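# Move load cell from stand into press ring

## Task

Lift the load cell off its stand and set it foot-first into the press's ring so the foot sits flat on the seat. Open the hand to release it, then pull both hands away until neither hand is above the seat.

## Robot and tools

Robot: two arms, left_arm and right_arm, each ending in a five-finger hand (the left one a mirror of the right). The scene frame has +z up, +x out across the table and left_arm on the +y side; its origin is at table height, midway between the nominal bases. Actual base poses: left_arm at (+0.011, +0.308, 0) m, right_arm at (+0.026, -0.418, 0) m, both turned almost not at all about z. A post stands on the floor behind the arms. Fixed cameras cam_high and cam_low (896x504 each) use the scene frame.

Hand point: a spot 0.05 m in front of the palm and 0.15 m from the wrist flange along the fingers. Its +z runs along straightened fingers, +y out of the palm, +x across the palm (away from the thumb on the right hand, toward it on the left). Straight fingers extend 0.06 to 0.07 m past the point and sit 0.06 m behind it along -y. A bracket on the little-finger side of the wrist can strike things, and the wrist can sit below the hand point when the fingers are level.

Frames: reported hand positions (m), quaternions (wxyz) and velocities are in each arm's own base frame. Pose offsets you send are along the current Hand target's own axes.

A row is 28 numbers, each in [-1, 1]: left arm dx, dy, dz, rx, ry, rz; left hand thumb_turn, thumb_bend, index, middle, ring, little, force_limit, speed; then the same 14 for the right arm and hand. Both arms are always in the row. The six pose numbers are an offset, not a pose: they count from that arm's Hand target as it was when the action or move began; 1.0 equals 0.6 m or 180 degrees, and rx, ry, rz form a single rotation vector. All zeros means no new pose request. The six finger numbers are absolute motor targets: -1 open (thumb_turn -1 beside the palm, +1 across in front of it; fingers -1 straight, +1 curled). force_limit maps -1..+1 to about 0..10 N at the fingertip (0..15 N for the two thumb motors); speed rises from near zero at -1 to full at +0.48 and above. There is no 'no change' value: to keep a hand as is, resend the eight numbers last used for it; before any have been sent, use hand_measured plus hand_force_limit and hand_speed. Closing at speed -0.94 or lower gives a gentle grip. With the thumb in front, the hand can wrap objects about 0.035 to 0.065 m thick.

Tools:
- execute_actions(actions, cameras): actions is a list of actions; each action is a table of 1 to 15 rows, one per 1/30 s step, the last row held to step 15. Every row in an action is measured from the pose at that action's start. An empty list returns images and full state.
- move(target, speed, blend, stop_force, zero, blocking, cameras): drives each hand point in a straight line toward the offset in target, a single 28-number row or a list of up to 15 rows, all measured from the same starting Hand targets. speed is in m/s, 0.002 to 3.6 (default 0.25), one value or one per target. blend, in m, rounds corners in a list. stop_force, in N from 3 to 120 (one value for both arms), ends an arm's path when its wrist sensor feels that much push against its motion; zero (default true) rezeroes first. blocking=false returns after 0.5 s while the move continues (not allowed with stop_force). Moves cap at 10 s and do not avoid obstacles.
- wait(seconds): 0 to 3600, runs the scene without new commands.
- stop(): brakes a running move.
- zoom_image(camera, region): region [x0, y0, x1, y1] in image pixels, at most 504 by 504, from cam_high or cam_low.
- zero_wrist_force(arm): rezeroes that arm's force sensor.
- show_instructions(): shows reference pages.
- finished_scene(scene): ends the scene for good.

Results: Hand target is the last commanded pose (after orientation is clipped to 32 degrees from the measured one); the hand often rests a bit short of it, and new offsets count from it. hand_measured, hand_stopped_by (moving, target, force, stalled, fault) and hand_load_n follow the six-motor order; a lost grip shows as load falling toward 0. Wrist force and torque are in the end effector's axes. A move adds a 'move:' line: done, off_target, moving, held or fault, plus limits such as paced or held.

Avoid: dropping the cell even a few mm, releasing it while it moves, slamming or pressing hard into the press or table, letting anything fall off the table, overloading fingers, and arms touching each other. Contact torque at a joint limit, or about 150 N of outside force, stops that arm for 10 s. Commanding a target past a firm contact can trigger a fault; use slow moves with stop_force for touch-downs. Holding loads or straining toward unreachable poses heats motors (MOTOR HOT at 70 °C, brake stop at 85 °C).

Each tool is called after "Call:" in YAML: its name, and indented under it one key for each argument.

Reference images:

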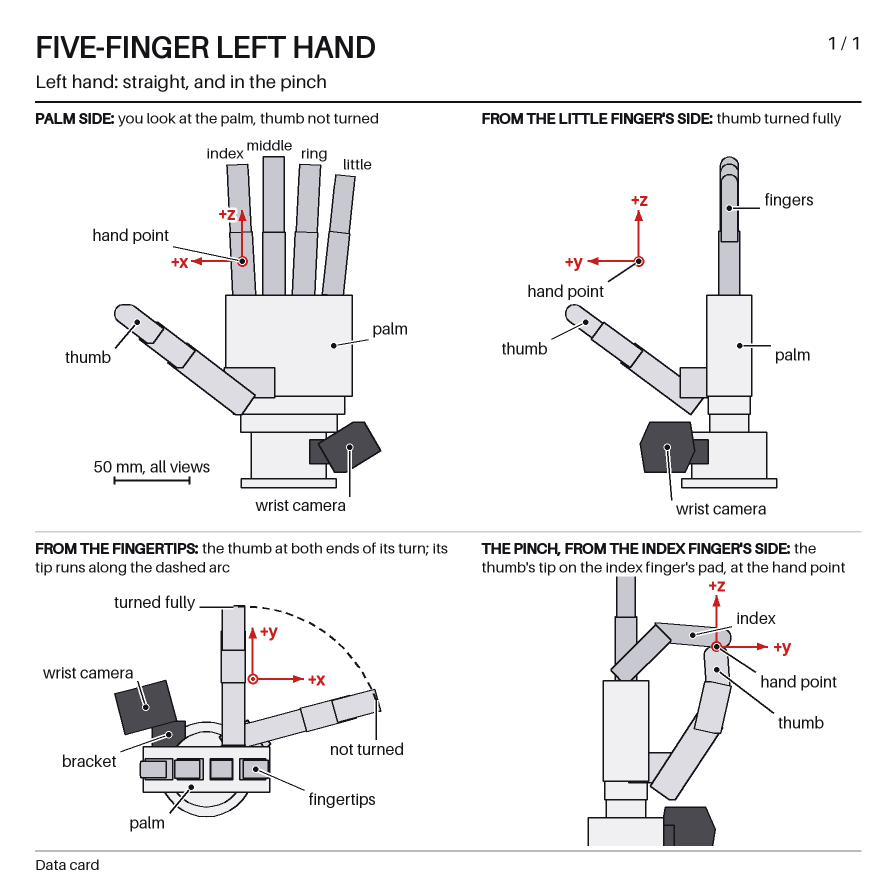

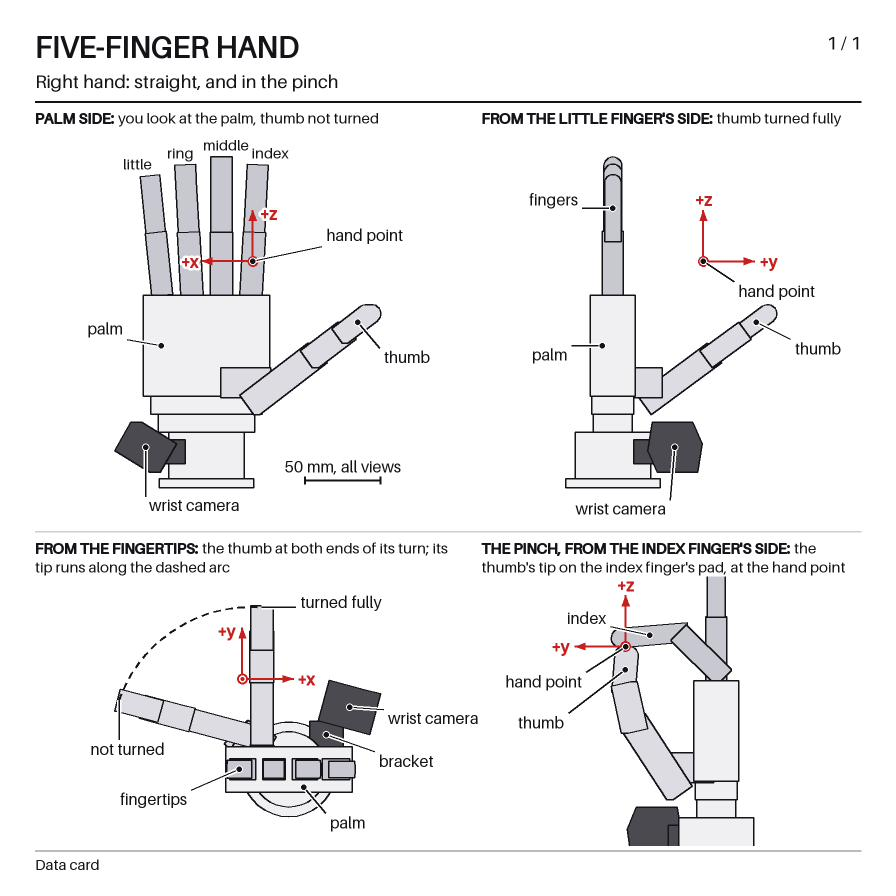

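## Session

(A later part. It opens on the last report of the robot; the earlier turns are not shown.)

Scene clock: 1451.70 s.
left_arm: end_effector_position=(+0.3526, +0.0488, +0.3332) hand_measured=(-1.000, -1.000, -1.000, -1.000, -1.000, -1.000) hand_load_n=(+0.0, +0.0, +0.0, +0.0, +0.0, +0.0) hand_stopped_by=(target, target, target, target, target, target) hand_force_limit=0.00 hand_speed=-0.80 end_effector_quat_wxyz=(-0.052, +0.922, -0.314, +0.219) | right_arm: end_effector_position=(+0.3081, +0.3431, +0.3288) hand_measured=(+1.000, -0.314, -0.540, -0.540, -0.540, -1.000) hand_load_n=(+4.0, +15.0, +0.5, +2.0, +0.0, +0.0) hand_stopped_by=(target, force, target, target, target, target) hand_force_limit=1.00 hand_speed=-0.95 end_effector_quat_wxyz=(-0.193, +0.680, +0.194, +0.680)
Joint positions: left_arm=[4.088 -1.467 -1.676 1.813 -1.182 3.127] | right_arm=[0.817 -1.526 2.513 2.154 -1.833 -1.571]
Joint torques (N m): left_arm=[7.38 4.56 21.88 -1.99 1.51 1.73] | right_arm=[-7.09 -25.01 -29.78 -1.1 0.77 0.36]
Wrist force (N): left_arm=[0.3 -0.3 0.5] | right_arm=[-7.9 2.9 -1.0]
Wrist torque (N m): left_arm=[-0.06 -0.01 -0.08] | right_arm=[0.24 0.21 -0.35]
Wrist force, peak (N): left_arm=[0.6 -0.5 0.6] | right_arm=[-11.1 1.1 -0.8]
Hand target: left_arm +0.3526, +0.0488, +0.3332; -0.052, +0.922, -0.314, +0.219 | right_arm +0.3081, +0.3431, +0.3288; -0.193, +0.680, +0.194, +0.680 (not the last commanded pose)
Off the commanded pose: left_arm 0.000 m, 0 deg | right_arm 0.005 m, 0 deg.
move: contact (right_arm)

Call:
move:
  target: [0,0,0,0,0,0,-1,-1,-1,-1,-1,-1,0,-0.8,-0.0012,0,0,0,0,0,1,0.35,-0.54,-0.54,-0.54,-1,1.0,-0.95]
  speed: 0.004

Call:
move:
  target: [0,0,0,0,0,0,-1,-1,-1,-1,-1,-1,0,-0.8,0,0,0,0,0,0,1,-0.42,-0.54,-0.54,-0.54,-1,1.0,-0.9]

Call:
move:
  target: [0,0,0,0,0,0,-1,-1,-1,-1,-1,-1,0,-0.8,0,0,0,0,0,0,1,-1,-0.54,-0.54,-0.54,-1,0.2,-0.3]

Scene clock: 1457.63 s.
left_arm: end_effector_position=(+0.3526, +0.0488, +0.3332) hand_measured=(-1.000, -1.000, -1.000, -1.000, -1.000, -1.000) hand_load_n=(+0.0, +0.0, +0.0, +0.0, +0.0, +0.0) hand_stopped_by=(target, target, target, target, target, target) hand_force_limit=0.00 hand_speed=-0.80 end_effector_quat_wxyz=(-0.052, +0.922, -0.314, +0.219) | right_arm: end_effector_position=(+0.3082, +0.3431, +0.3282) hand_measured=(+1.000, -0.314, -0.540, -0.540, -0.540, -1.000) hand_load_n=(+1.5, +14.5, +0.5, +3.0, +0.0, +0.0) hand_stopped_by=(target, force, target, target, target, target) hand_force_limit=1.00 hand_speed=-0.95 end_effector_quat_wxyz=(-0.193, +0.680, +0.194, +0.680)
Joint positions: left_arm=[4.088 -1.467 -1.676 1.813 -1.182 3.127] | right_arm=[0.817 -1.524 2.514 2.151 -1.833 -1.571]
Joint torques (N m): left_arm=[8.45 3.04 20.61 -1.88 1.37 1.74] | right_arm=[-7.35 -7.71 -0.7 -4.04 0.19 0.5]
Wrist force (N): left_arm=[0.2 -0.4 0.2] | right_arm=[-1.8 -1.4 -0.1]
Wrist torque (N m): left_arm=[-0.07 0.01 -0.08] | right_arm=[-0.04 -0.04 -0.32]
Wrist force, peak (N): left_arm=[0.4 -0.7 0.6] | right_arm=[-8.1 3.0 -1.1]
Hand target: left_arm +0.3526, +0.0488, +0.3332; -0.052, +0.922, -0.314, +0.219 | right_arm +0.3081, +0.3431, +0.3281; -0.193, +0.680, +0.194, +0.680
Off the commanded pose: left_arm 0.000 m, 0 deg | right_arm 0.000 m, 0 deg.
move: done

Scene clock: 1458.67 s.
left_arm: end_effector_position=(+0.3526, +0.0488, +0.3332) hand_measured=(-1.000, -1.000, -1.000, -1.000, -1.000, -1.000) hand_load_n=(+0.0, +0.0, +0.0, +0.0, +0.0, +0.0) hand_stopped_by=(target, target, target, target, target, target) hand_force_limit=0.00 hand_speed=-0.80 end_effector_quat_wxyz=(-0.052, +0.922, -0.314, +0.219) | right_arm: end_effector_position=(+0.3081, +0.3431, +0.3281) hand_measured=(+1.000, -0.420, -0.540, -0.540, -0.540, -1.000) hand_load_n=(+0.5, +0.0, +0.5, +0.5, +0.0, +0.0) hand_stopped_by=(target, target, target, target, target, target) hand_force_limit=1.00 hand_speed=-0.90 end_effector_quat_wxyz=(-0.193, +0.680, +0.194, +0.680)
Joint positions: left_arm=[4.088 -1.467 -1.676 1.813 -1.182 3.127] | right_arm=[0.817 -1.524 2.514 2.151 -1.833 -1.571]
Joint torques (N m): left_arm=[6.76 1.87 21.91 -1.82 1.19 1.79] | right_arm=[-7.08 -8.01 -0.22 -4.1 0.06 0.48]
Wrist force (N): left_arm=[0.3 -0.2 0.1] | right_arm=[-2.0 -1.2 -0.2]
Wrist torque (N m): left_arm=[-0.02 -0.02 -0.08] | right_arm=[-0.02 0.00 -0.23]
Wrist force, peak (N): left_arm=[0.4 -0.4 0.7] | right_arm=[-2.5 -1.5 0.1]
Hand target: left_arm +0.3526, +0.0488, +0.3332; -0.052, +0.922, -0.314, +0.219 | right_arm +0.3081, +0.3431, +0.3281; -0.193, +0.680, +0.194, +0.680
Off the commanded pose: left_arm 0.000 m, 0 deg | right_arm 0.000 m, 0 deg.
move: done

Scene clock: 1459.53 s.
left_arm: end_effector_position=(+0.3526, +0.0488, +0.3332) hand_measured=(-1.000, -1.000, -1.000, -1.000, -1.000, -1.000) hand_load_n=(+0.0, +0.0, +0.0, +0.0, +0.0, +0.0) hand_stopped_by=(target, target, target, target, target, target) hand_force_limit=0.00 hand_speed=-0.80 end_effector_quat_wxyz=(-0.052, +0.922, -0.314, +0.219) | right_arm: end_effector_position=(+0.3081, +0.3431, +0.3281) hand_measured=(+1.000, -1.000, -0.540, -0.540, -0.540, -1.000) hand_load_n=(+0.5, +0.0, +0.0, +0.5, +0.0, +0.0) hand_stopped_by=(target, target, target, target, target, target) hand_force_limit=0.20 hand_speed=-0.30 end_effector_quat_wxyz=(-0.193, +0.680, +0.194, +0.680)
Joint positions: left_arm=[4.088 -1.467 -1.676 1.813 -1.182 3.127] | right_arm=[0.817 -1.524 2.514 2.151 -1.833 -1.571]
Joint torques (N m): left_arm=[7.35 2.4 20.74 -1.79 1.25 1.94] | right_arm=[-6.79 -8.18 -1.13 -3.63 -0.05 0.52]
Wrist force (N): left_arm=[0.4 -0.3 0.6] | right_arm=[-2.1 -1.3 -0.1]
Wrist torque (N m): left_arm=[-0.07 -0.03 -0.07] | right_arm=[-0.04 0.01 -0.23]
Wrist force, peak (N): left_arm=[0.3 -0.7 0.4] | right_arm=[-2.4 -1.5 0.1]
Hand target: left_arm +0.3526, +0.0488, +0.3332; -0.052, +0.922, -0.314, +0.219 | right_arm +0.3081, +0.3431, +0.3281; -0.193, +0.680, +0.194, +0.680
Off the commanded pose: left_arm 0.000 m, 0 deg | right_arm 0.000 m, 0 deg.
move: done

Call:
move:
  target: [0,0,0,0,0,0,-1,-1,-1,-1,-1,-1,0,-0.8,0,-0.0267,0,0,0,0,1,-1,-0.73,-0.73,-0.73,-1,0.0,-0.3]
  speed: 0.03

Call:
move:
  target: [0,0,0,0,0,0,-1,-1,-1,-1,-1,-1,0,-0.8,0.0332,0.0072,-0.0203,-0.0389,-0.0557,0.0034,1,-1,-0.73,-0.73,-0.73,-1,0.0,-0.3]
  speed: 0.04
  cameras: ["cam_high"]

Call:
zoom_image:
  camera: "cam_high"
  region: [365, 180, 445, 260]

Scene clock: 1499.67 s.
left_arm: end_effector_position=(+0.3526, +0.0488, +0.3332) hand_measured=(-1.000, -1.000, -1.000, -1.000, -1.000, -1.000) hand_load_n=(+0.0, +0.0, +0.0, +0.0, +0.0, +0.0) hand_stopped_by=(target, target, target, target, target, target) hand_force_limit=0.00 hand_speed=-0.80 end_effector_quat_wxyz=(-0.052, +0.922, -0.314, +0.219) | right_arm: end_effector_position=(+0.2997, +0.3567, +0.3281) hand_measured=(+1.000, -1.000, -0.730, -0.730, -0.730, -1.000) hand_load_n=(+0.0, +0.0, +0.0, +0.0, +0.0, +0.0) hand_stopped_by=(target, target, target, target, target, target) hand_force_limit=0.00 hand_speed=-0.30 end_effector_quat_wxyz=(-0.193, +0.680, +0.194, +0.680) end_effector_velocity=(+0.000, +0.000, -0.001) end_effector_angular_velocity=(-0.001, +0.001, -0.003)
Joint positions: left_arm=[4.088 -1.467 -1.676 1.813 -1.182 3.127] | right_arm=[0.88 -1.496 2.482 2.155 -1.897 -1.571]
Joint velocities: left_arm=[within noise] | right_arm=[0.002 0.002 0 0 -0.005 0]
Joint torques (N m): left_arm=[7.68 2.74 20.92 -1.81 1.22 1.79] | right_arm=[10.67 -9.39 -25.37 0.72 -1.5 0.39]
Wrist force (N): left_arm=[0.1 -0.5 0.2] | right_arm=[-0.6 1.6 -0.8]
Wrist torque (N m): left_arm=[-0.08 0.01 -0.08] | right_arm=[0.17 0.04 -0.09]
Wrist force, peak (N): left_arm=[0.5 -0.5 0.7] | right_arm=[-2.4 -1.6 0.1]
Hand target: left_arm +0.3526, +0.0488, +0.3332; -0.052, +0.922, -0.314, +0.219 | right_arm +0.2997, +0.3567, +0.3281; -0.193, +0.680, +0.194, +0.680
Off the commanded pose: left_arm 0.000 m, 0 deg | right_arm 0.000 m, 0 deg.
move: done

Scene clock: 1502.83 s.
left_arm: end_effector_position=(+0.3526, +0.0488, +0.3332) hand_measured=(-1.000, -1.000, -1.000, -1.000, -1.000, -1.000) hand_load_n=(+0.0, -0.5, +0.0, +0.0, +0.0, +0.0) hand_stopped_by=(target, target, target, target, target, target) hand_force_limit=0.00 hand_speed=-0.80 end_effector_quat_wxyz=(-0.052, +0.922, -0.314, +0.219) | right_arm: end_effector_position=(+0.2916, +0.3467, +0.3480) hand_measured=(+1.000, -1.000, -0.730, -0.730, -0.730, -1.000) hand_load_n=(+0.5, +0.0, +0.0, +0.0, +0.0, +0.0) hand_stopped_by=(target, target, target, target, target, target) hand_force_limit=0.00 hand_speed=-0.30 end_effector_quat_wxyz=(-0.138, +0.748, +0.164, +0.628)
Joint positions: left_arm=[4.088 -1.467 -1.676 1.813 -1.182 3.127] | right_arm=[0.96 -1.662 2.392 2.613 -2.091 -1.47]
Joint torques (N m): left_arm=[7.09 3.46 21.93 -1.84 1.25 1.54] | right_arm=[8.85 -20.08 -31.03 0.35 -1.81 2.12]
Wrist force (N): left_arm=[0.3 -0.4 0.1] | right_arm=[-0.7 1.4 -0.4]
Wrist torque (N m): left_arm=[-0.06 -0.02 -0.07] | right_arm=[0.12 0.02 -0.23]
Wrist force, peak (N): left_arm=[0.5 -0.7 0.6] | right_arm=[-0.8 1.9 -0.8]
Hand target: left_arm +0.3526, +0.0488, +0.3332; -0.052, +0.922, -0.314, +0.219 | right_arm +0.2916, +0.3467, +0.3480; -0.138, +0.748, +0.164, +0.628
Off the commanded pose: left_arm 0.000 m, 0 deg | right_arm 0.000 m, 0 deg.
move: done

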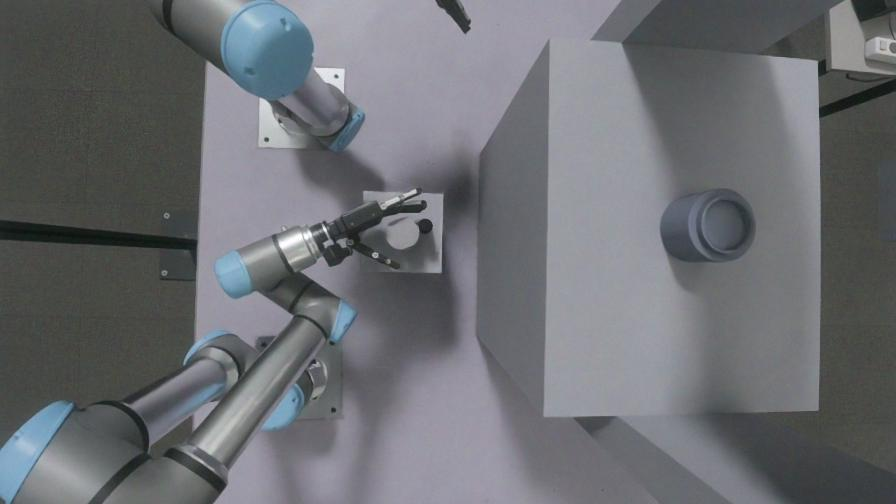

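Scaled by 6.300 from the camera's image (finer frame: 1280x720).

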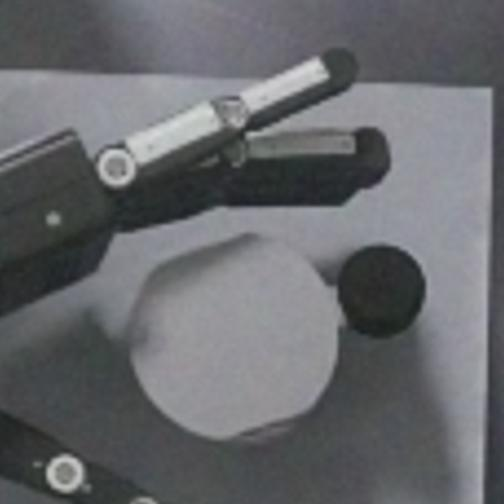

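Call:
move:
  target:
    - [0,0,0,0,0,0,-1,-1,-1,-1,-1,-1,0,-0.8,0.0009,0,0.0049,0,0,0,1,-1,-0.73,-0.73,-0.73,-1,0.0,-0.3]
    - [0,0,0,0,0,0,-1,-1,-1,-1,-1,-1,0,-0.8,0.0009,0.0285,0.0049,0,0,0,1,-1,-0.73,-0.73,-0.73,-1,0.0,-0.3]
  speed: 0.01
  stop_force: 4

Call:
move:
  target: [0,0,0,0,0,0,-1,-1,-1,-1,-1,-1,0,-0.8,0,0,0,0,0,0,1,0.2,-0.73,-0.73,-0.73,-1,-0.5,-0.85]
  cameras: ["cam_high"]

Call:
zoom_image:
  camera: "cam_high"
  region: [365, 190, 445, 270]

Scene clock: 1523.33 s.
left_arm: end_effector_position=(+0.3526, +0.0488, +0.3332) hand_measured=(-1.000, -1.000, -1.000, -1.000, -1.000, -1.000) hand_load_n=(+0.0, +0.0, +0.0, +0.0, +0.0, +0.0) hand_stopped_by=(target, target, target, target, target, target) hand_force_limit=0.00 hand_speed=-0.80 end_effector_quat_wxyz=(-0.052, +0.922, -0.314, +0.219) | right_arm: end_effector_position=(+0.3015, +0.3324, +0.3481) hand_measured=(+1.000, -1.000, -0.730, -0.730, -0.730, -1.000) hand_load_n=(+0.5, +0.0, +1.0, +0.0, +0.0, +0.0) hand_stopped_by=(target, target, target, target, target, target) hand_force_limit=0.00 hand_speed=-0.30 end_effector_quat_wxyz=(-0.138, +0.748, +0.164, +0.628)
Joint positions: left_arm=[4.088 -1.467 -1.676 1.813 -1.182 3.127] | right_arm=[0.899 -1.697 2.421 2.612 -2.03 -1.484]
Joint torques (N m): left_arm=[6.86 2.61 20.91 -1.65 1.25 1.93] | right_arm=[-9.87 -19.16 -4.59 0.24 0.49 -1.95]
Wrist force (N): left_arm=[0.3 -0.5 0.4] | right_arm=[-0.8 -1.9 -0.4]
Wrist torque (N m): left_arm=[-0.09 -0.01 -0.06] | right_arm=[-0.01 0.02 -0.10]
Wrist force, peak (N): left_arm=[0.5 -0.4 0.7] | right_arm=[-0.4 -2.2 -0.3]
Hand target: left_arm +0.3526, +0.0488, +0.3332; -0.052, +0.922, -0.314, +0.219 | right_arm +0.3015, +0.3324, +0.3481; -0.138, +0.748, +0.164, +0.628
Off the commanded pose: left_arm 0.000 m, 0 deg | right_arm 0.000 m, 0 deg.
move: done

Scene clock: 1526.83 s.
left_arm: end_effector_position=(+0.3526, +0.0488, +0.3332) hand_measured=(-1.000, -1.000, -1.000, -1.000, -1.000, -1.000) hand_load_n=(+0.0, +0.0, +0.0, +0.0, +0.0, +0.0) hand_stopped_by=(target, target, target, target, target, target) hand_force_limit=0.00 hand_speed=-0.80 end_effector_quat_wxyz=(-0.052, +0.922, -0.314, +0.219) | right_arm: end_effector_position=(+0.3015, +0.3324, +0.3481) hand_measured=(+1.000, -0.308, -0.730, -0.730, -0.730, -1.000) hand_load_n=(+0.5, +4.0, +1.0, -0.5, +0.0, +0.0) hand_stopped_by=(target, force, target, target, target, target) hand_force_limit=-0.50 hand_speed=-0.85 end_effector_quat_wxyz=(-0.138, +0.748, +0.164, +0.628)
Joint positions: left_arm=[4.088 -1.467 -1.676 1.813 -1.182 3.127] | right_arm=[0.899 -1.697 2.421 2.612 -2.03 -1.484]
Joint torques (N m): left_arm=[7.78 3.52 20.91 -1.88 1.32 1.56] | right_arm=[-8.69 -18.2 -4.72 0.23 0.29 -1.75]
Wrist force (N): left_arm=[0.3 -0.4 0.4] | right_arm=[-1.0 1.6 -1.3]
Wrist torque (N m): left_arm=[-0.08 0.00 -0.08] | right_arm=[0.24 0.04 -0.06]
Wrist force, peak (N): left_arm=[0.7 -0.7 0.2] | right_arm=[-1.0 1.9 -1.6]
Hand target: left_arm +0.3526, +0.0488, +0.3332; -0.052, +0.922, -0.314, +0.219 | right_arm +0.3015, +0.3324, +0.3481; -0.138, +0.748, +0.164, +0.628
Off the commanded pose: left_arm 0.000 m, 0 deg | right_arm 0.000 m, 0 deg.
move: done

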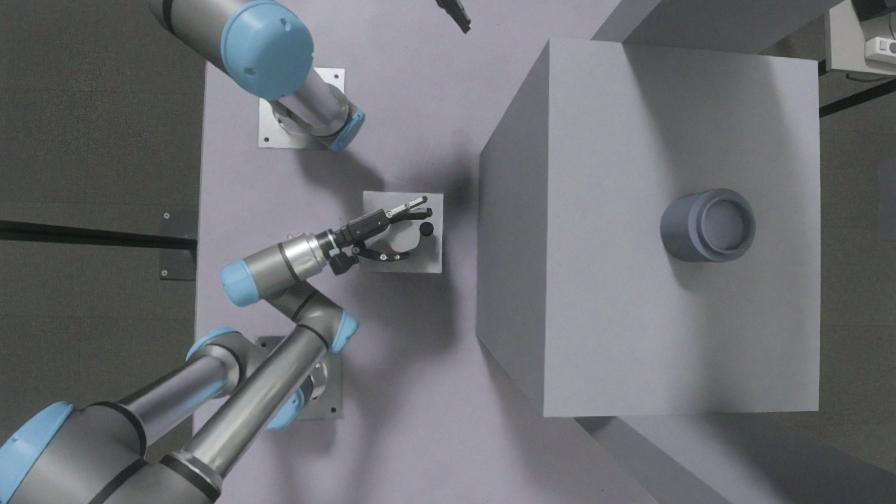

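Scaled by 6.300 from the camera's image (finer frame: 1280x720).

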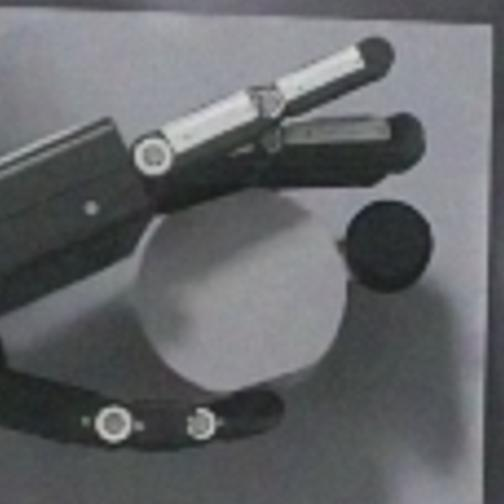

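Call:
move:
  target: [0,0,0,0,0,0,-1,-1,-1,-1,-1,-1,0,-0.8,0,0,0,0,0,0,1,0.25,-0.73,-0.73,-0.73,-1,0.2,-0.94]

Call:
move:
  target: [0,0,0,0,0,0,-1,-1,-1,-1,-1,-1,0,-0.8,0,0,0,0,0,0,1,0.3,-0.73,-0.73,-0.73,-1,1.0,-0.95]
  cameras: ["cam_high"]

Call:
zoom_image:
  camera: "cam_high"
  region: [365, 190, 445, 270]

Scene clock: 1532.17 s.
left_arm: end_effector_position=(+0.3526, +0.0488, +0.3332) hand_measured=(-1.000, -1.000, -1.000, -1.000, -1.000, -1.000) hand_load_n=(+0.0, +0.0, +0.0, +0.0, +0.0, +0.5) hand_stopped_by=(target, target, target, target, target, target) hand_force_limit=0.00 hand_speed=-0.80 end_effector_quat_wxyz=(-0.052, +0.922, -0.314, +0.219) | right_arm: end_effector_position=(+0.3015, +0.3324, +0.3481) hand_measured=(+1.000, -0.284, -0.730, -0.730, -0.730, -1.000) hand_load_n=(+0.0, +9.0, +1.5, +0.0, +0.0, +0.0) hand_stopped_by=(target, force, target, target, target, target) hand_force_limit=0.20 hand_speed=-0.94 end_effector_quat_wxyz=(-0.138, +0.748, +0.164, +0.628)
Joint positions: left_arm=[4.088 -1.467 -1.676 1.813 -1.182 3.127] | right_arm=[0.899 -1.697 2.421 2.612 -2.03 -1.484]
Joint torques (N m): left_arm=[7.89 2.96 22.27 -1.75 1.15 1.86] | right_arm=[-0.27 -11.54 -8.45 0.17 0.03 -0.59]
Wrist force (N): left_arm=[0.2 -0.2 0.3] | right_arm=[-0.8 3.8 -2.0]
Wrist torque (N m): left_arm=[-0.03 0.01 -0.09] | right_arm=[0.33 0.03 0.00]
Wrist force, peak (N): left_arm=[0.6 -0.3 0.8] | right_arm=[-1.1 4.5 -2.7]
Hand target: left_arm +0.3526, +0.0488, +0.3332; -0.052, +0.922, -0.314, +0.219 | right_arm +0.3015, +0.3324, +0.3481; -0.138, +0.748, +0.164, +0.628
Off the commanded pose: left_arm 0.000 m, 0 deg | right_arm 0.000 m, 0 deg.
move: done

Scene clock: 1532.80 s.
left_arm: end_effector_position=(+0.3526, +0.0488, +0.3332) hand_measured=(-1.000, -1.000, -1.000, -1.000, -1.000, -1.000) hand_load_n=(+0.0, +0.0, +0.0, +0.0, +0.0, +0.0) hand_stopped_by=(target, target, target, target, target, target) hand_force_limit=0.00 hand_speed=-0.80 end_effector_quat_wxyz=(-0.052, +0.922, -0.314, +0.219) | right_arm: end_effector_position=(+0.3015, +0.3324, +0.3481) hand_measured=(+1.000, -0.260, -0.730, -0.730, -0.730, -1.000) hand_load_n=(+0.0, +14.5, +2.5, +0.0, +0.0, +0.0) hand_stopped_by=(target, force, target, target, target, target) hand_force_limit=1.00 hand_speed=-0.95 end_effector_quat_wxyz=(-0.138, +0.748, +0.164, +0.628)
Joint positions: left_arm=[4.088 -1.467 -1.676 1.813 -1.182 3.127] | right_arm=[0.899 -1.697 2.421 2.612 -2.03 -1.484]
Joint torques (N m): left_arm=[6.95 2.79 19.83 -1.73 1.04 1.7] | right_arm=[1.31 -10.73 -8.91 0.14 0.08 -0.47]
Wrist force (N): left_arm=[0.2 -0.2 0.2] | right_arm=[-0.6 5.5 -1.8]
Wrist torque (N m): left_arm=[-0.04 -0.01 -0.09] | right_arm=[0.42 0.03 0.06]
Wrist force, peak (N): left_arm=[0.3 -0.7 0.6] | right_arm=[-0.5 6.0 -2.1]
Hand target: left_arm +0.3526, +0.0488, +0.3332; -0.052, +0.922, -0.314, +0.219 | right_arm +0.3015, +0.3324, +0.3481; -0.138, +0.748, +0.164, +0.628
Off the commanded pose: left_arm 0.000 m, 0 deg | right_arm 0.000 m, 0 deg.
move: done

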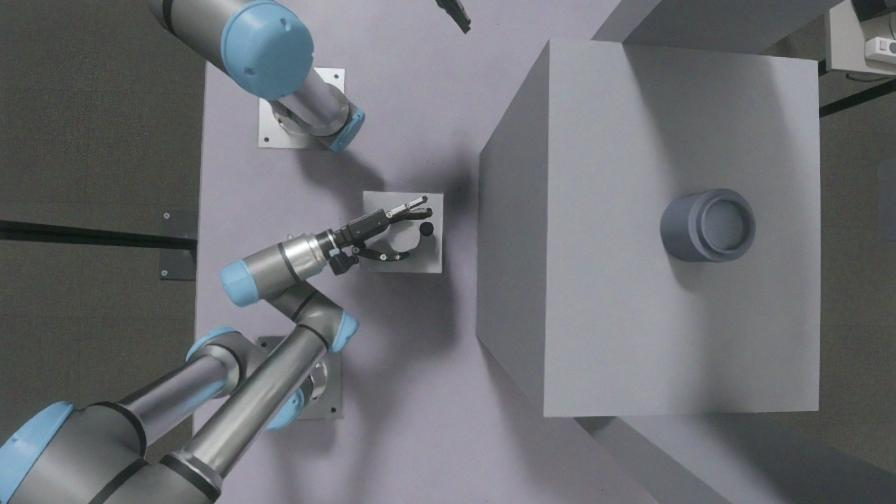

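Scaled by 6.300 from the camera's image (finer frame: 1280x720).

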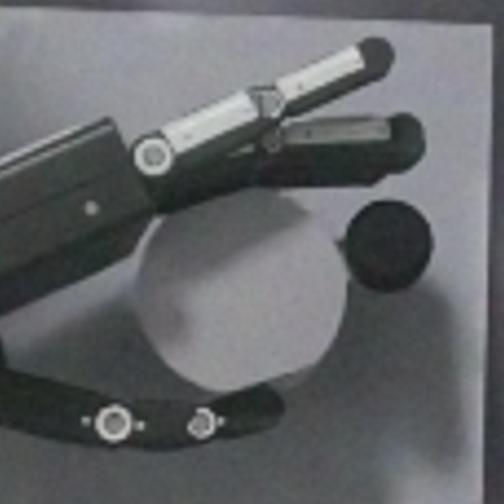

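Call:
move:
  target: [0,0,0,0,0,0,-1,-1,-1,-1,-1,-1,0,-0.8,0.0164,0,-0.0029,0,0,0,1,0.3,-0.73,-0.73,-0.73,-1,1.0,-0.95]
  speed: 0.006
  cameras: ["cam_high"]

Call:
zoom_image:
  camera: "cam_high"
  region: [365, 190, 445, 270]

Scene clock: 1538.83 s.
left_arm: end_effector_position=(+0.3526, +0.0488, +0.3332) hand_measured=(-1.000, -1.000, -1.000, -1.000, -1.000, -1.000) hand_load_n=(+0.0, +0.0, +0.0, +0.0, +0.0, +0.0) hand_stopped_by=(target, target, target, target, target, target) hand_force_limit=0.00 hand_speed=-0.80 end_effector_quat_wxyz=(-0.052, +0.922, -0.314, +0.219) | right_arm: end_effector_position=(+0.3015, +0.3324, +0.3580) hand_measured=(+1.000, -0.258, -0.730, -0.730, -0.730, -1.000) hand_load_n=(+4.5, +5.0, +1.5, +0.0, +0.0, +0.0) hand_stopped_by=(target, force, target, target, target, target) hand_force_limit=1.00 hand_speed=-0.95 end_effector_quat_wxyz=(-0.138, +0.748, +0.164, +0.628)
Joint positions: left_arm=[4.088 -1.467 -1.676 1.813 -1.182 3.127] | right_arm=[0.899 -1.719 2.406 2.65 -2.03 -1.484]
Joint torques (N m): left_arm=[7.47 2.76 20.94 -1.87 1.05 1.78] | right_arm=[6.68 -20.76 -35.01 -1.28 -1.56 -0.86]
Wrist force (N): left_arm=[0.3 -0.5 0.4] | right_arm=[-7.9 0.4 0.3]
Wrist torque (N m): left_arm=[-0.09 0.00 -0.07] | right_arm=[0.07 0.21 -0.18]
Wrist force, peak (N): left_arm=[0.2 -0.6 0.7] | right_arm=[-10.1 1.5 1.4]
Hand target: left_arm +0.3526, +0.0488, +0.3332; -0.052, +0.922, -0.314, +0.219 | right_arm +0.3015, +0.3324, +0.3581; -0.138, +0.748, +0.164, +0.628
Off the commanded pose: left_arm 0.000 m, 0 deg | right_arm 0.000 m, 0 deg.
move: done

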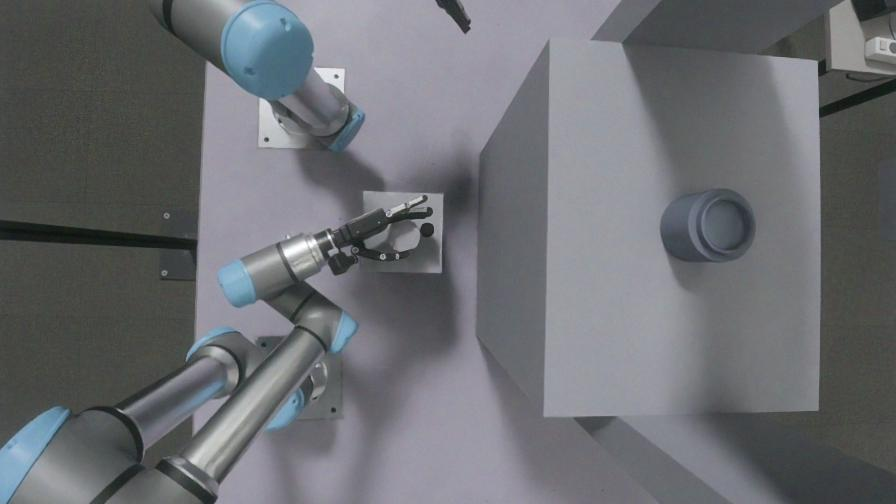

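Scaled by 6.300 from the camera's image (finer frame: 1280x720).

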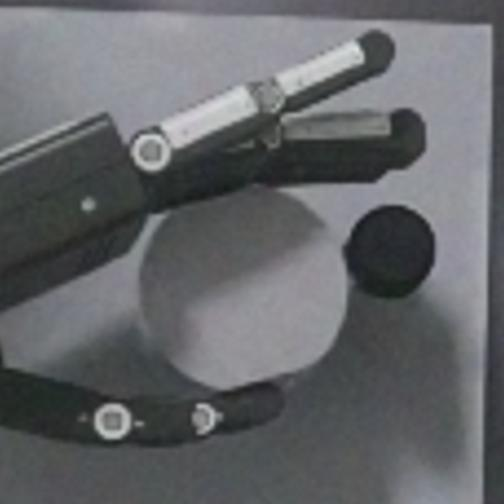

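Call:
move:
  target: [0,0,0,0,0,0,-1,-1,-1,-1,-1,-1,0,-0.8,-0.0160,0,0.0028,0,0,0,1,0.3,-0.73,-0.73,-0.73,-1,1.0,-0.95]
  speed: 0.006

Call:
move:
  target: [0,0,0,0,0,0,-1,-1,-1,-1,-1,-1,0,-0.8,0,0,0,0,0,0,1,-0.42,-0.73,-0.73,-0.73,-1,1.0,-0.85]

Call:
move:
  target: [0,0,0,0,0,0,-1,-1,-1,-1,-1,-1,0,-0.8,0,-0.0267,0,0,0,0,1,-1,-0.73,-0.73,-0.73,-1,0.2,-0.1]
  speed: 0.03
  cameras: ["cam_high"]

Call:
zoom_image:
  camera: "cam_high"
  region: [365, 190, 445, 270]

Scene clock: 1595.80 s.
left_arm: end_effector_position=(+0.3526, +0.0488, +0.3332) hand_measured=(-1.000, -1.000, -1.000, -1.000, -1.000, -1.000) hand_load_n=(+0.0, +0.0, +0.0, +0.0, +0.0, +0.0) hand_stopped_by=(target, target, target, target, target, target) hand_force_limit=0.00 hand_speed=-0.80 end_effector_quat_wxyz=(-0.052, +0.922, -0.314, +0.219) | right_arm: end_effector_position=(+0.3015, +0.3324, +0.3484) hand_measured=(+1.000, -0.258, -0.730, -0.730, -0.730, -1.000) hand_load_n=(-2.0, +9.0, +2.0, +0.0, +0.0, +0.0) hand_stopped_by=(target, force, target, target, target, target) hand_force_limit=1.00 hand_speed=-0.95 end_effector_quat_wxyz=(-0.138, +0.748, +0.164, +0.628)
Joint positions: left_arm=[4.088 -1.467 -1.676 1.813 -1.182 3.127] | right_arm=[0.899 -1.697 2.421 2.613 -2.03 -1.484]
Joint torques (N m): left_arm=[8.17 2.29 19.84 -1.56 1.15 1.72] | right_arm=[0.55 0.4 -0.4 -2.29 1.66 1.39]
Wrist force (N): left_arm=[0.4 -0.3 0.2] | right_arm=[8.1 3.5 -2.7]
Wrist torque (N m): left_arm=[-0.05 -0.04 -0.07] | right_arm=[0.35 -0.13 0.31]
Wrist force, peak (N): left_arm=[0.5 -0.7 0.3] | right_arm=[5.9 6.1 -4.1]
Hand target: left_arm +0.3526, +0.0488, +0.3332; -0.052, +0.922, -0.314, +0.219 | right_arm +0.3015, +0.3324, +0.3483; -0.138, +0.748, +0.164, +0.628
Off the commanded pose: left_arm 0.000 m, 0 deg | right_arm 0.000 m, 0 deg.
move: done

Scene clock: 1596.83 s.
left_arm: end_effector_position=(+0.3526, +0.0488, +0.3332) hand_measured=(-1.000, -1.000, -1.000, -1.000, -1.000, -1.000) hand_load_n=(+0.0, +0.0, +0.0, +0.0, +0.0, +0.0) hand_stopped_by=(target, target, target, target, target, target) hand_force_limit=0.00 hand_speed=-0.80 end_effector_quat_wxyz=(-0.052, +0.922, -0.314, +0.219) | right_arm: end_effector_position=(+0.3015, +0.3324, +0.3483) hand_measured=(+1.000, -0.420, -0.730, -0.730, -0.730, -1.000) hand_load_n=(+0.0, +0.0, +1.0, -0.5, +0.0, +0.0) hand_stopped_by=(target, target, target, target, target, target) hand_force_limit=1.00 hand_speed=-0.85 end_effector_quat_wxyz=(-0.138, +0.748, +0.164, +0.628)
Joint positions: left_arm=[4.088 -1.467 -1.676 1.813 -1.182 3.127] | right_arm=[0.899 -1.697 2.421 2.613 -2.03 -1.484]
Joint torques (N m): left_arm=[7.54 1.9 20.52 -1.62 1.18 1.7] | right_arm=[2.78 -8.65 -5.2 -3.17 -2.4 -0.1]
Wrist force (N): left_arm=[0.3 -0.7 0.4] | right_arm=[1.4 -2.6 -0.1]
Wrist torque (N m): left_arm=[-0.12 -0.01 -0.05] | right_arm=[-0.05 0.13 0.00]
Wrist force, peak (N): left_arm=[0.2 -0.7 0.5] | right_arm=[8.0 3.5 -2.7]
Hand target: left_arm +0.3526, +0.0488, +0.3332; -0.052, +0.922, -0.314, +0.219 | right_arm +0.3015, +0.3324, +0.3483; -0.138, +0.748, +0.164, +0.628
Off the commanded pose: left_arm 0.000 m, 0 deg | right_arm 0.000 m, 0 deg.
move: done

Scene clock: 1597.80 s.
left_arm: end_effector_position=(+0.3526, +0.0488, +0.3332) hand_measured=(-1.000, -1.000, -1.000, -1.000, -1.000, -1.000) hand_load_n=(+0.0, +0.0, +0.0, +0.0, +0.0, +0.0) hand_stopped_by=(target, target, target, target, target, target) hand_force_limit=0.00 hand_speed=-0.80 end_effector_quat_wxyz=(-0.052, +0.922, -0.314, +0.219) | right_arm: end_effector_position=(+0.2948, +0.3469, +0.3483) hand_measured=(+1.000, -1.000, -0.730, -0.730, -0.730, -1.000) hand_load_n=(+0.0, +0.0, +0.0, +0.0, +0.0, +0.0) hand_stopped_by=(target, target, target, target, target, target) hand_force_limit=0.20 hand_speed=-0.10 end_effector_quat_wxyz=(-0.138, +0.748, +0.164, +0.628)
Joint positions: left_arm=[4.088 -1.467 -1.676 1.813 -1.182 3.127] | right_arm=[0.951 -1.661 2.39 2.613 -2.082 -1.472]
Joint torques (N m): left_arm=[6.45 2.75 21.56 -1.65 1.18 1.64] | right_arm=[10 -5.41 -29.39 0.39 -1.8 2]
Wrist force (N): left_arm=[0.6 -0.2 0.4] | right_arm=[-1.5 1.9 -0.3]
Wrist torque (N m): left_arm=[-0.04 -0.05 -0.06] | right_arm=[0.19 0.18 -0.27]
Wrist force, peak (N): left_arm=[0.5 -0.7 0.5] | right_arm=[1.4 -2.7 0.1]
Hand target: left_arm +0.3526, +0.0488, +0.3332; -0.052, +0.922, -0.314, +0.219 | right_arm +0.2948, +0.3469, +0.3483; -0.138, +0.748, +0.164, +0.628
Off the commanded pose: left_arm 0.000 m, 0 deg | right_arm 0.000 m, 0 deg.
move: done

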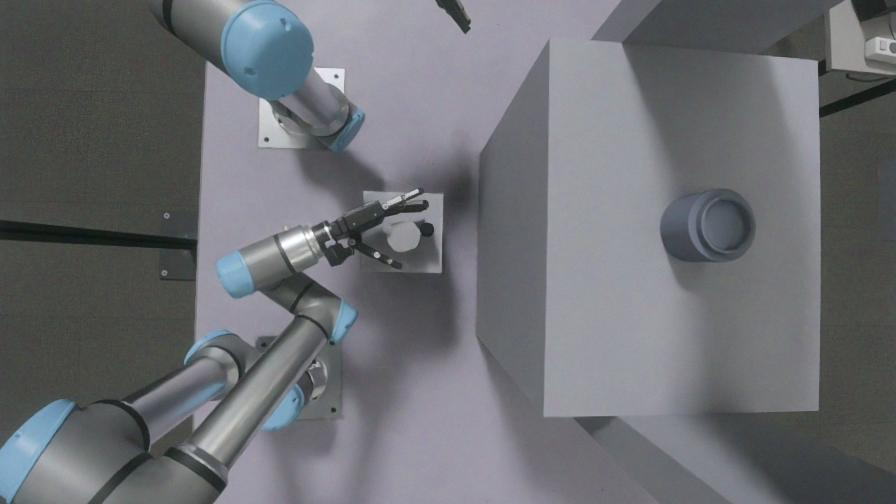

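Scaled by 6.300 from the camera's image (finer frame: 1280x720).

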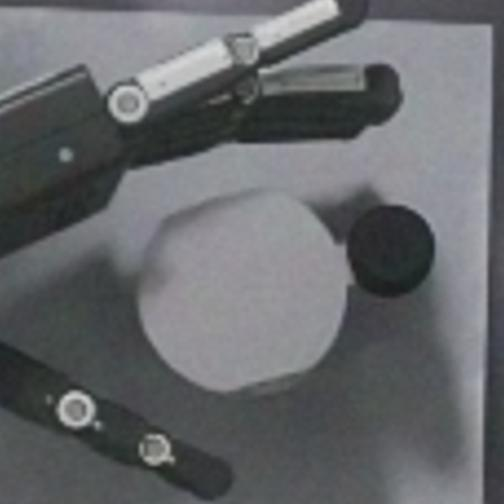

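Call:
move:
  target: [0,0,0,0,0,0,-1,-1,-1,-1,-1,-1,0,-0.8,0.0087,0.0055,-0.0052,0.0246,0,-0.0044,1,-1,-0.535,-0.535,-0.535,-1,0.0,-0.3]
  speed: 0.03
  cameras: ["cam_high"]

Call:
zoom_image:
  camera: "cam_high"
  region: [365, 190, 445, 270]

Scene clock: 1613.03 s.
left_arm: end_effector_position=(+0.3526, +0.0488, +0.3332) hand_measured=(-1.000, -1.000, -1.000, -1.000, -1.000, -1.000) hand_load_n=(+0.0, +0.0, +0.0, +0.0, +0.0, +0.0) hand_stopped_by=(target, target, target, target, target, target) hand_force_limit=0.00 hand_speed=-0.80 end_effector_quat_wxyz=(-0.052, +0.922, -0.314, +0.219) | right_arm: end_effector_position=(+0.2942, +0.3430, +0.3540) hand_measured=(+1.000, -1.000, -0.536, -0.536, -0.536, -1.000) hand_load_n=(+0.0, +0.0, +0.0, +0.0, +0.0, +0.0) hand_stopped_by=(target, target, target, target, target, target) hand_force_limit=0.00 hand_speed=-0.30 end_effector_quat_wxyz=(-0.162, +0.741, +0.194, +0.622)
Joint positions: left_arm=[4.088 -1.467 -1.676 1.813 -1.182 3.127] | right_arm=[0.887 -1.735 2.432 2.632 -1.942 -1.503]
Joint torques (N m): left_arm=[7.96 3.24 20.76 -1.35 0.99 1.66] | right_arm=[-8.17 -17.06 -4.74 0.38 1.39 -1.74]
Wrist force (N): left_arm=[0.4 -0.4 0.5] | right_arm=[-1.1 1.9 -0.5]
Wrist torque (N m): left_arm=[-0.08 -0.02 -0.07] | right_arm=[0.19 0.13 -0.10]
Wrist force, peak (N): left_arm=[0.4 -0.5 0.7] | right_arm=[-1.4 2.1 -0.6]
Hand target: left_arm +0.3526, +0.0488, +0.3332; -0.052, +0.922, -0.314, +0.219 | right_arm +0.2942, +0.3430, +0.3540; -0.162, +0.741, +0.194, +0.622
Off the commanded pose: left_arm 0.000 m, 0 deg | right_arm 0.000 m, 0 deg.
move: done

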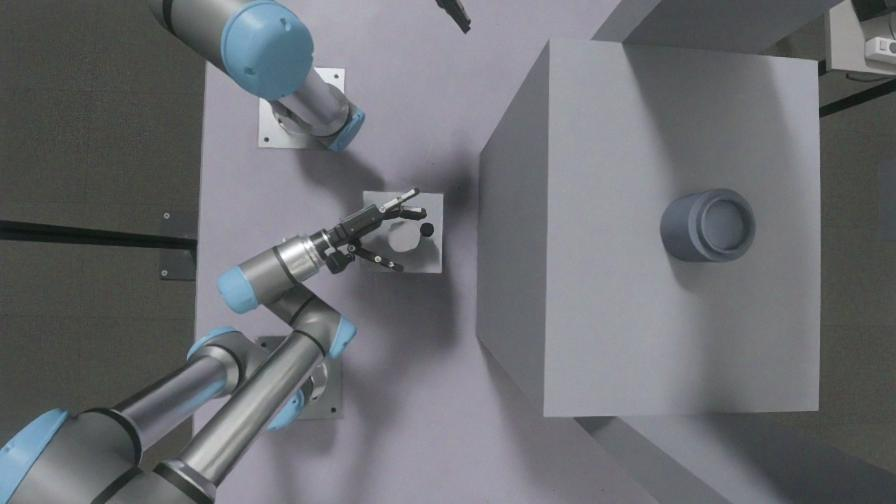

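Scaled by 6.300 from the camera's image (finer frame: 1280x720).

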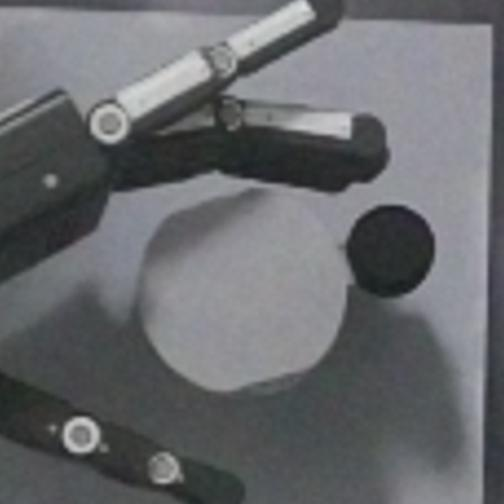

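Call:
move:
  target:
    - [0,0,0,0,0,0,-1,-1,-1,-1,-1,-1,0,-0.8,0.0015,0,0.0082,0,0,0,1,-1,-0.535,-0.535,-0.535,-1,0.0,-0.3]
    - [0,0,0,0,0,0,-1,-1,-1,-1,-1,-1,0,-0.8,0.0015,0.0265,0.0082,0,0,0,1,-1,-0.535,-0.535,-0.535,-1,0.0,-0.3]
  speed: 0.01
  stop_force: 4

Call:
move:
  target: [0,0,0,0,0,0,-1,-1,-1,-1,-1,-1,0,-0.8,0,0,0,0,0,0,1,0.2,-0.535,-0.535,-0.535,-1,-0.5,-0.85]
  cameras: ["cam_high"]

Call:
zoom_image:
  camera: "cam_high"
  region: [365, 190, 445, 270]

Scene clock: 1626.53 s.
left_arm: end_effector_position=(+0.3526, +0.0488, +0.3332) hand_measured=(-1.000, -1.000, -1.000, -1.000, -1.000, -1.000) hand_load_n=(+0.5, +0.0, +0.0, +0.0, +0.0, +0.0) hand_stopped_by=(target, target, target, target, target, target) hand_force_limit=0.00 hand_speed=-0.80 end_effector_quat_wxyz=(-0.052, +0.922, -0.314, +0.219) | right_arm: end_effector_position=(+0.3063, +0.3316, +0.3540) hand_measured=(+1.000, -1.000, -0.536, -0.536, -0.536, -1.000) hand_load_n=(+0.0, +0.0, +1.0, +0.0, +0.0, +0.0) hand_stopped_by=(target, target, target, target, target, target) hand_force_limit=0.00 hand_speed=-0.30 end_effector_quat_wxyz=(-0.162, +0.741, +0.194, +0.622)
Joint positions: left_arm=[4.088 -1.467 -1.676 1.813 -1.182 3.127] | right_arm=[0.819 -1.761 2.452 2.634 -1.875 -1.516]
Joint torques (N m): left_arm=[7.37 2.85 21.06 -1.62 0.95 1.69] | right_arm=[-9.88 -16.49 -4.5 0.26 0.62 -1.9]
Wrist force (N): left_arm=[0.3 -0.3 0.4] | right_arm=[-1.1 -1.7 -0.2]
Wrist torque (N m): left_arm=[-0.05 -0.01 -0.08] | right_arm=[0.00 0.15 -0.11]
Wrist force, peak (N): left_arm=[0.6 -0.6 0.5] | right_arm=[-1.3 2.0 -0.5]
Hand target: left_arm +0.3526, +0.0488, +0.3332; -0.052, +0.922, -0.314, +0.219 | right_arm +0.3063, +0.3316, +0.3540; -0.162, +0.741, +0.194, +0.622
Off the commanded pose: left_arm 0.000 m, 0 deg | right_arm 0.000 m, 0 deg.
move: done

Scene clock: 1629.93 s.
left_arm: end_effector_position=(+0.3526, +0.0488, +0.3332) hand_measured=(-1.000, -1.000, -1.000, -1.000, -1.000, -1.000) hand_load_n=(-0.5, +0.0, +0.0, +0.0, +0.0, +0.0) hand_stopped_by=(target, target, target, target, target, target) hand_force_limit=0.00 hand_speed=-0.80 end_effector_quat_wxyz=(-0.052, +0.922, -0.314, +0.219) | right_arm: end_effector_position=(+0.3063, +0.3316, +0.3540) hand_measured=(+1.000, -0.330, -0.536, -0.536, -0.536, -1.000) hand_load_n=(+0.5, +4.5, +1.5, +0.0, +0.0, +0.0) hand_stopped_by=(target, force, target, target, target, target) hand_force_limit=-0.50 hand_speed=-0.85 end_effector_quat_wxyz=(-0.162, +0.741, +0.194, +0.622)
Joint positions: left_arm=[4.088 -1.467 -1.676 1.813 -1.182 3.127] | right_arm=[0.819 -1.761 2.452 2.634 -1.875 -1.516]
Joint torques (N m): left_arm=[7.16 2.12 21.91 -1.5 1.11 1.61] | right_arm=[-7.97 -14.86 -4.91 0.24 0.33 -1.76]
Wrist force (N): left_arm=[0.4 -0.6 0.2] | right_arm=[-0.5 2.4 -1.8]
Wrist torque (N m): left_arm=[-0.09 -0.03 -0.06] | right_arm=[0.30 0.13 0.00]
Wrist force, peak (N): left_arm=[0.5 -0.6 0.7] | right_arm=[-0.7 2.6 -1.8]
Hand target: left_arm +0.3526, +0.0488, +0.3332; -0.052, +0.922, -0.314, +0.219 | right_arm +0.3063, +0.3316, +0.3540; -0.162, +0.741, +0.194, +0.622
Off the commanded pose: left_arm 0.000 m, 0 deg | right_arm 0.000 m, 0 deg.
move: done

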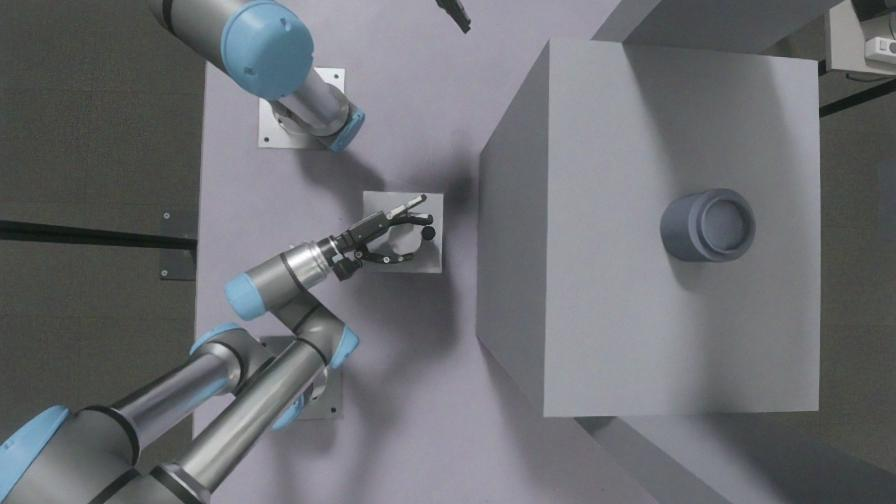

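Scaled by 6.300 from the camera's image (finer frame: 1280x720).

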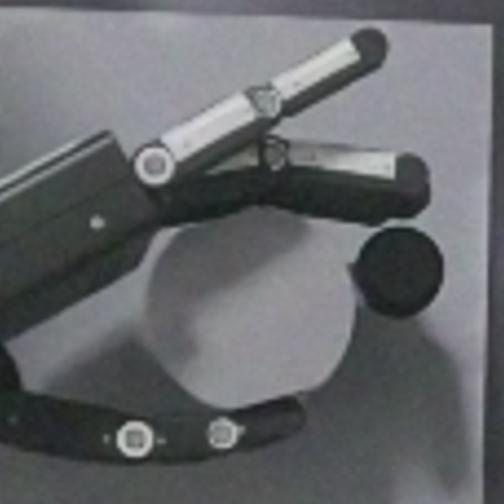

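Call:
move:
  target: [0,0,0,0,0,0,-1,-1,-1,-1,-1,-1,0,-0.8,0,0,0,0,0,0,1,0.2,-0.535,-0.4,-0.535,-1,-0.5,-0.9]

Call:
move:
  target: [0,0,0,0,0,0,-1,-1,-1,-1,-1,-1,0,-0.8,0,0,0,0,0,0,1,0.25,-0.535,-0.4,-0.535,-1,0.2,-0.94]
  cameras: ["cam_high"]

Call:
zoom_image:
  camera: "cam_high"
  region: [365, 190, 445, 270]

Scene clock: 1637.67 s.
left_arm: end_effector_position=(+0.3526, +0.0488, +0.3332) hand_measured=(-1.000, -1.000, -1.000, -1.000, -1.000, -1.000) hand_load_n=(+0.0, +0.0, +0.0, +0.0, +0.0, +0.0) hand_stopped_by=(target, target, target, target, target, target) hand_force_limit=0.00 hand_speed=-0.80 end_effector_quat_wxyz=(-0.052, +0.922, -0.314, +0.219) | right_arm: end_effector_position=(+0.3063, +0.3316, +0.3540) hand_measured=(+1.000, -0.330, -0.536, -0.464, -0.536, -1.000) hand_load_n=(+0.5, +4.5, +1.0, +4.0, +0.0, +0.0) hand_stopped_by=(target, force, target, force, target, target) hand_force_limit=-0.50 hand_speed=-0.90 end_effector_quat_wxyz=(-0.162, +0.741, +0.194, +0.622)
Joint positions: left_arm=[4.088 -1.467 -1.676 1.813 -1.182 3.127] | right_arm=[0.819 -1.761 2.452 2.634 -1.875 -1.516]
Joint torques (N m): left_arm=[7.18 3.03 21.08 -1.41 0.83 1.43] | right_arm=[3.7 -5 -6.23 0.26 0.08 -0.61]
Wrist force (N): left_arm=[0.3 -0.9 0.4] | right_arm=[-0.8 0.5 0.0]
Wrist torque (N m): left_arm=[-0.16 -0.01 -0.06] | right_arm=[0.10 0.13 -0.09]
Wrist force, peak (N): left_arm=[0.3 -0.9 0.4] | right_arm=[-0.4 2.7 -1.9]
Hand target: left_arm +0.3526, +0.0488, +0.3332; -0.052, +0.922, -0.314, +0.219 | right_arm +0.3063, +0.3316, +0.3540; -0.162, +0.741, +0.194, +0.622
Off the commanded pose: left_arm 0.000 m, 0 deg | right_arm 0.000 m, 0 deg.
move: done

Scene clock: 1638.17 s.
left_arm: end_effector_position=(+0.3526, +0.0488, +0.3332) hand_measured=(-1.000, -1.000, -1.000, -1.000, -1.000, -1.000) hand_load_n=(+0.0, +0.0, +0.0, +0.0, +0.0, +0.0) hand_stopped_by=(target, target, target, target, target, target) hand_force_limit=0.00 hand_speed=-0.80 end_effector_quat_wxyz=(-0.052, +0.922, -0.314, +0.219) | right_arm: end_effector_position=(+0.3063, +0.3316, +0.3540) hand_measured=(+1.000, -0.312, -0.536, -0.464, -0.536, -1.000) hand_load_n=(+1.0, +8.5, +1.0, +4.5, +0.0, +0.0) hand_stopped_by=(target, force, target, force, target, target) hand_force_limit=0.20 hand_speed=-0.94 end_effector_quat_wxyz=(-0.162, +0.741, +0.194, +0.622)
Joint positions: left_arm=[4.088 -1.467 -1.676 1.813 -1.182 3.127] | right_arm=[0.819 -1.761 2.452 2.634 -1.875 -1.516]
Joint torques (N m): left_arm=[7.32 3.32 20.89 -1.56 0.95 1.6] | right_arm=[5.18 -4.97 -6.36 0.23 0.13 -0.36]
Wrist force (N): left_arm=[0.4 -0.3 0.5] | right_arm=[-0.3 3.4 -1.3]
Wrist torque (N m): left_arm=[-0.06 -0.02 -0.07] | right_arm=[0.32 0.14 0.00]
Wrist force, peak (N): left_arm=[0.5 -0.5 0.6] | right_arm=[-0.1 4.0 -1.6]
Hand target: left_arm +0.3526, +0.0488, +0.3332; -0.052, +0.922, -0.314, +0.219 | right_arm +0.3063, +0.3316, +0.3540; -0.162, +0.741, +0.194, +0.622
Off the commanded pose: left_arm 0.000 m, 0 deg | right_arm 0.000 m, 0 deg.
move: done

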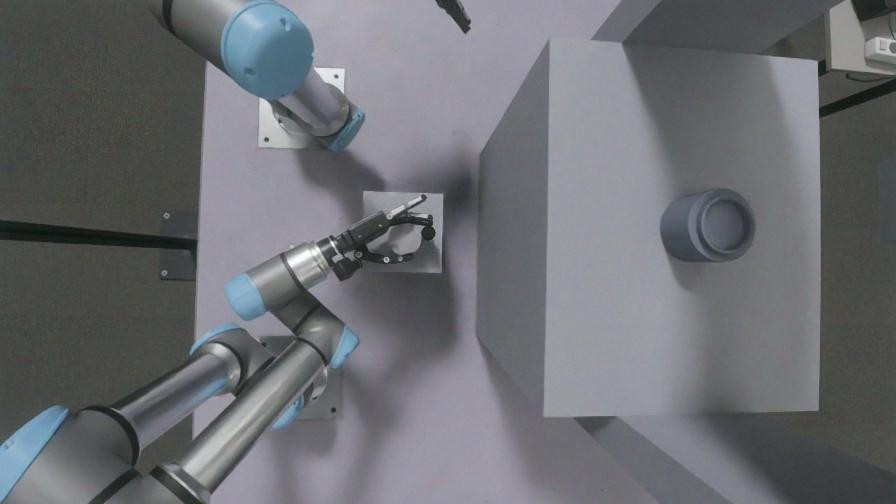

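Scaled by 6.300 from the camera's image (finer frame: 1280x720).

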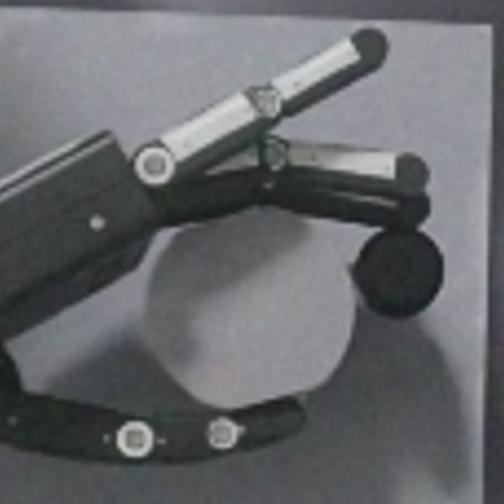

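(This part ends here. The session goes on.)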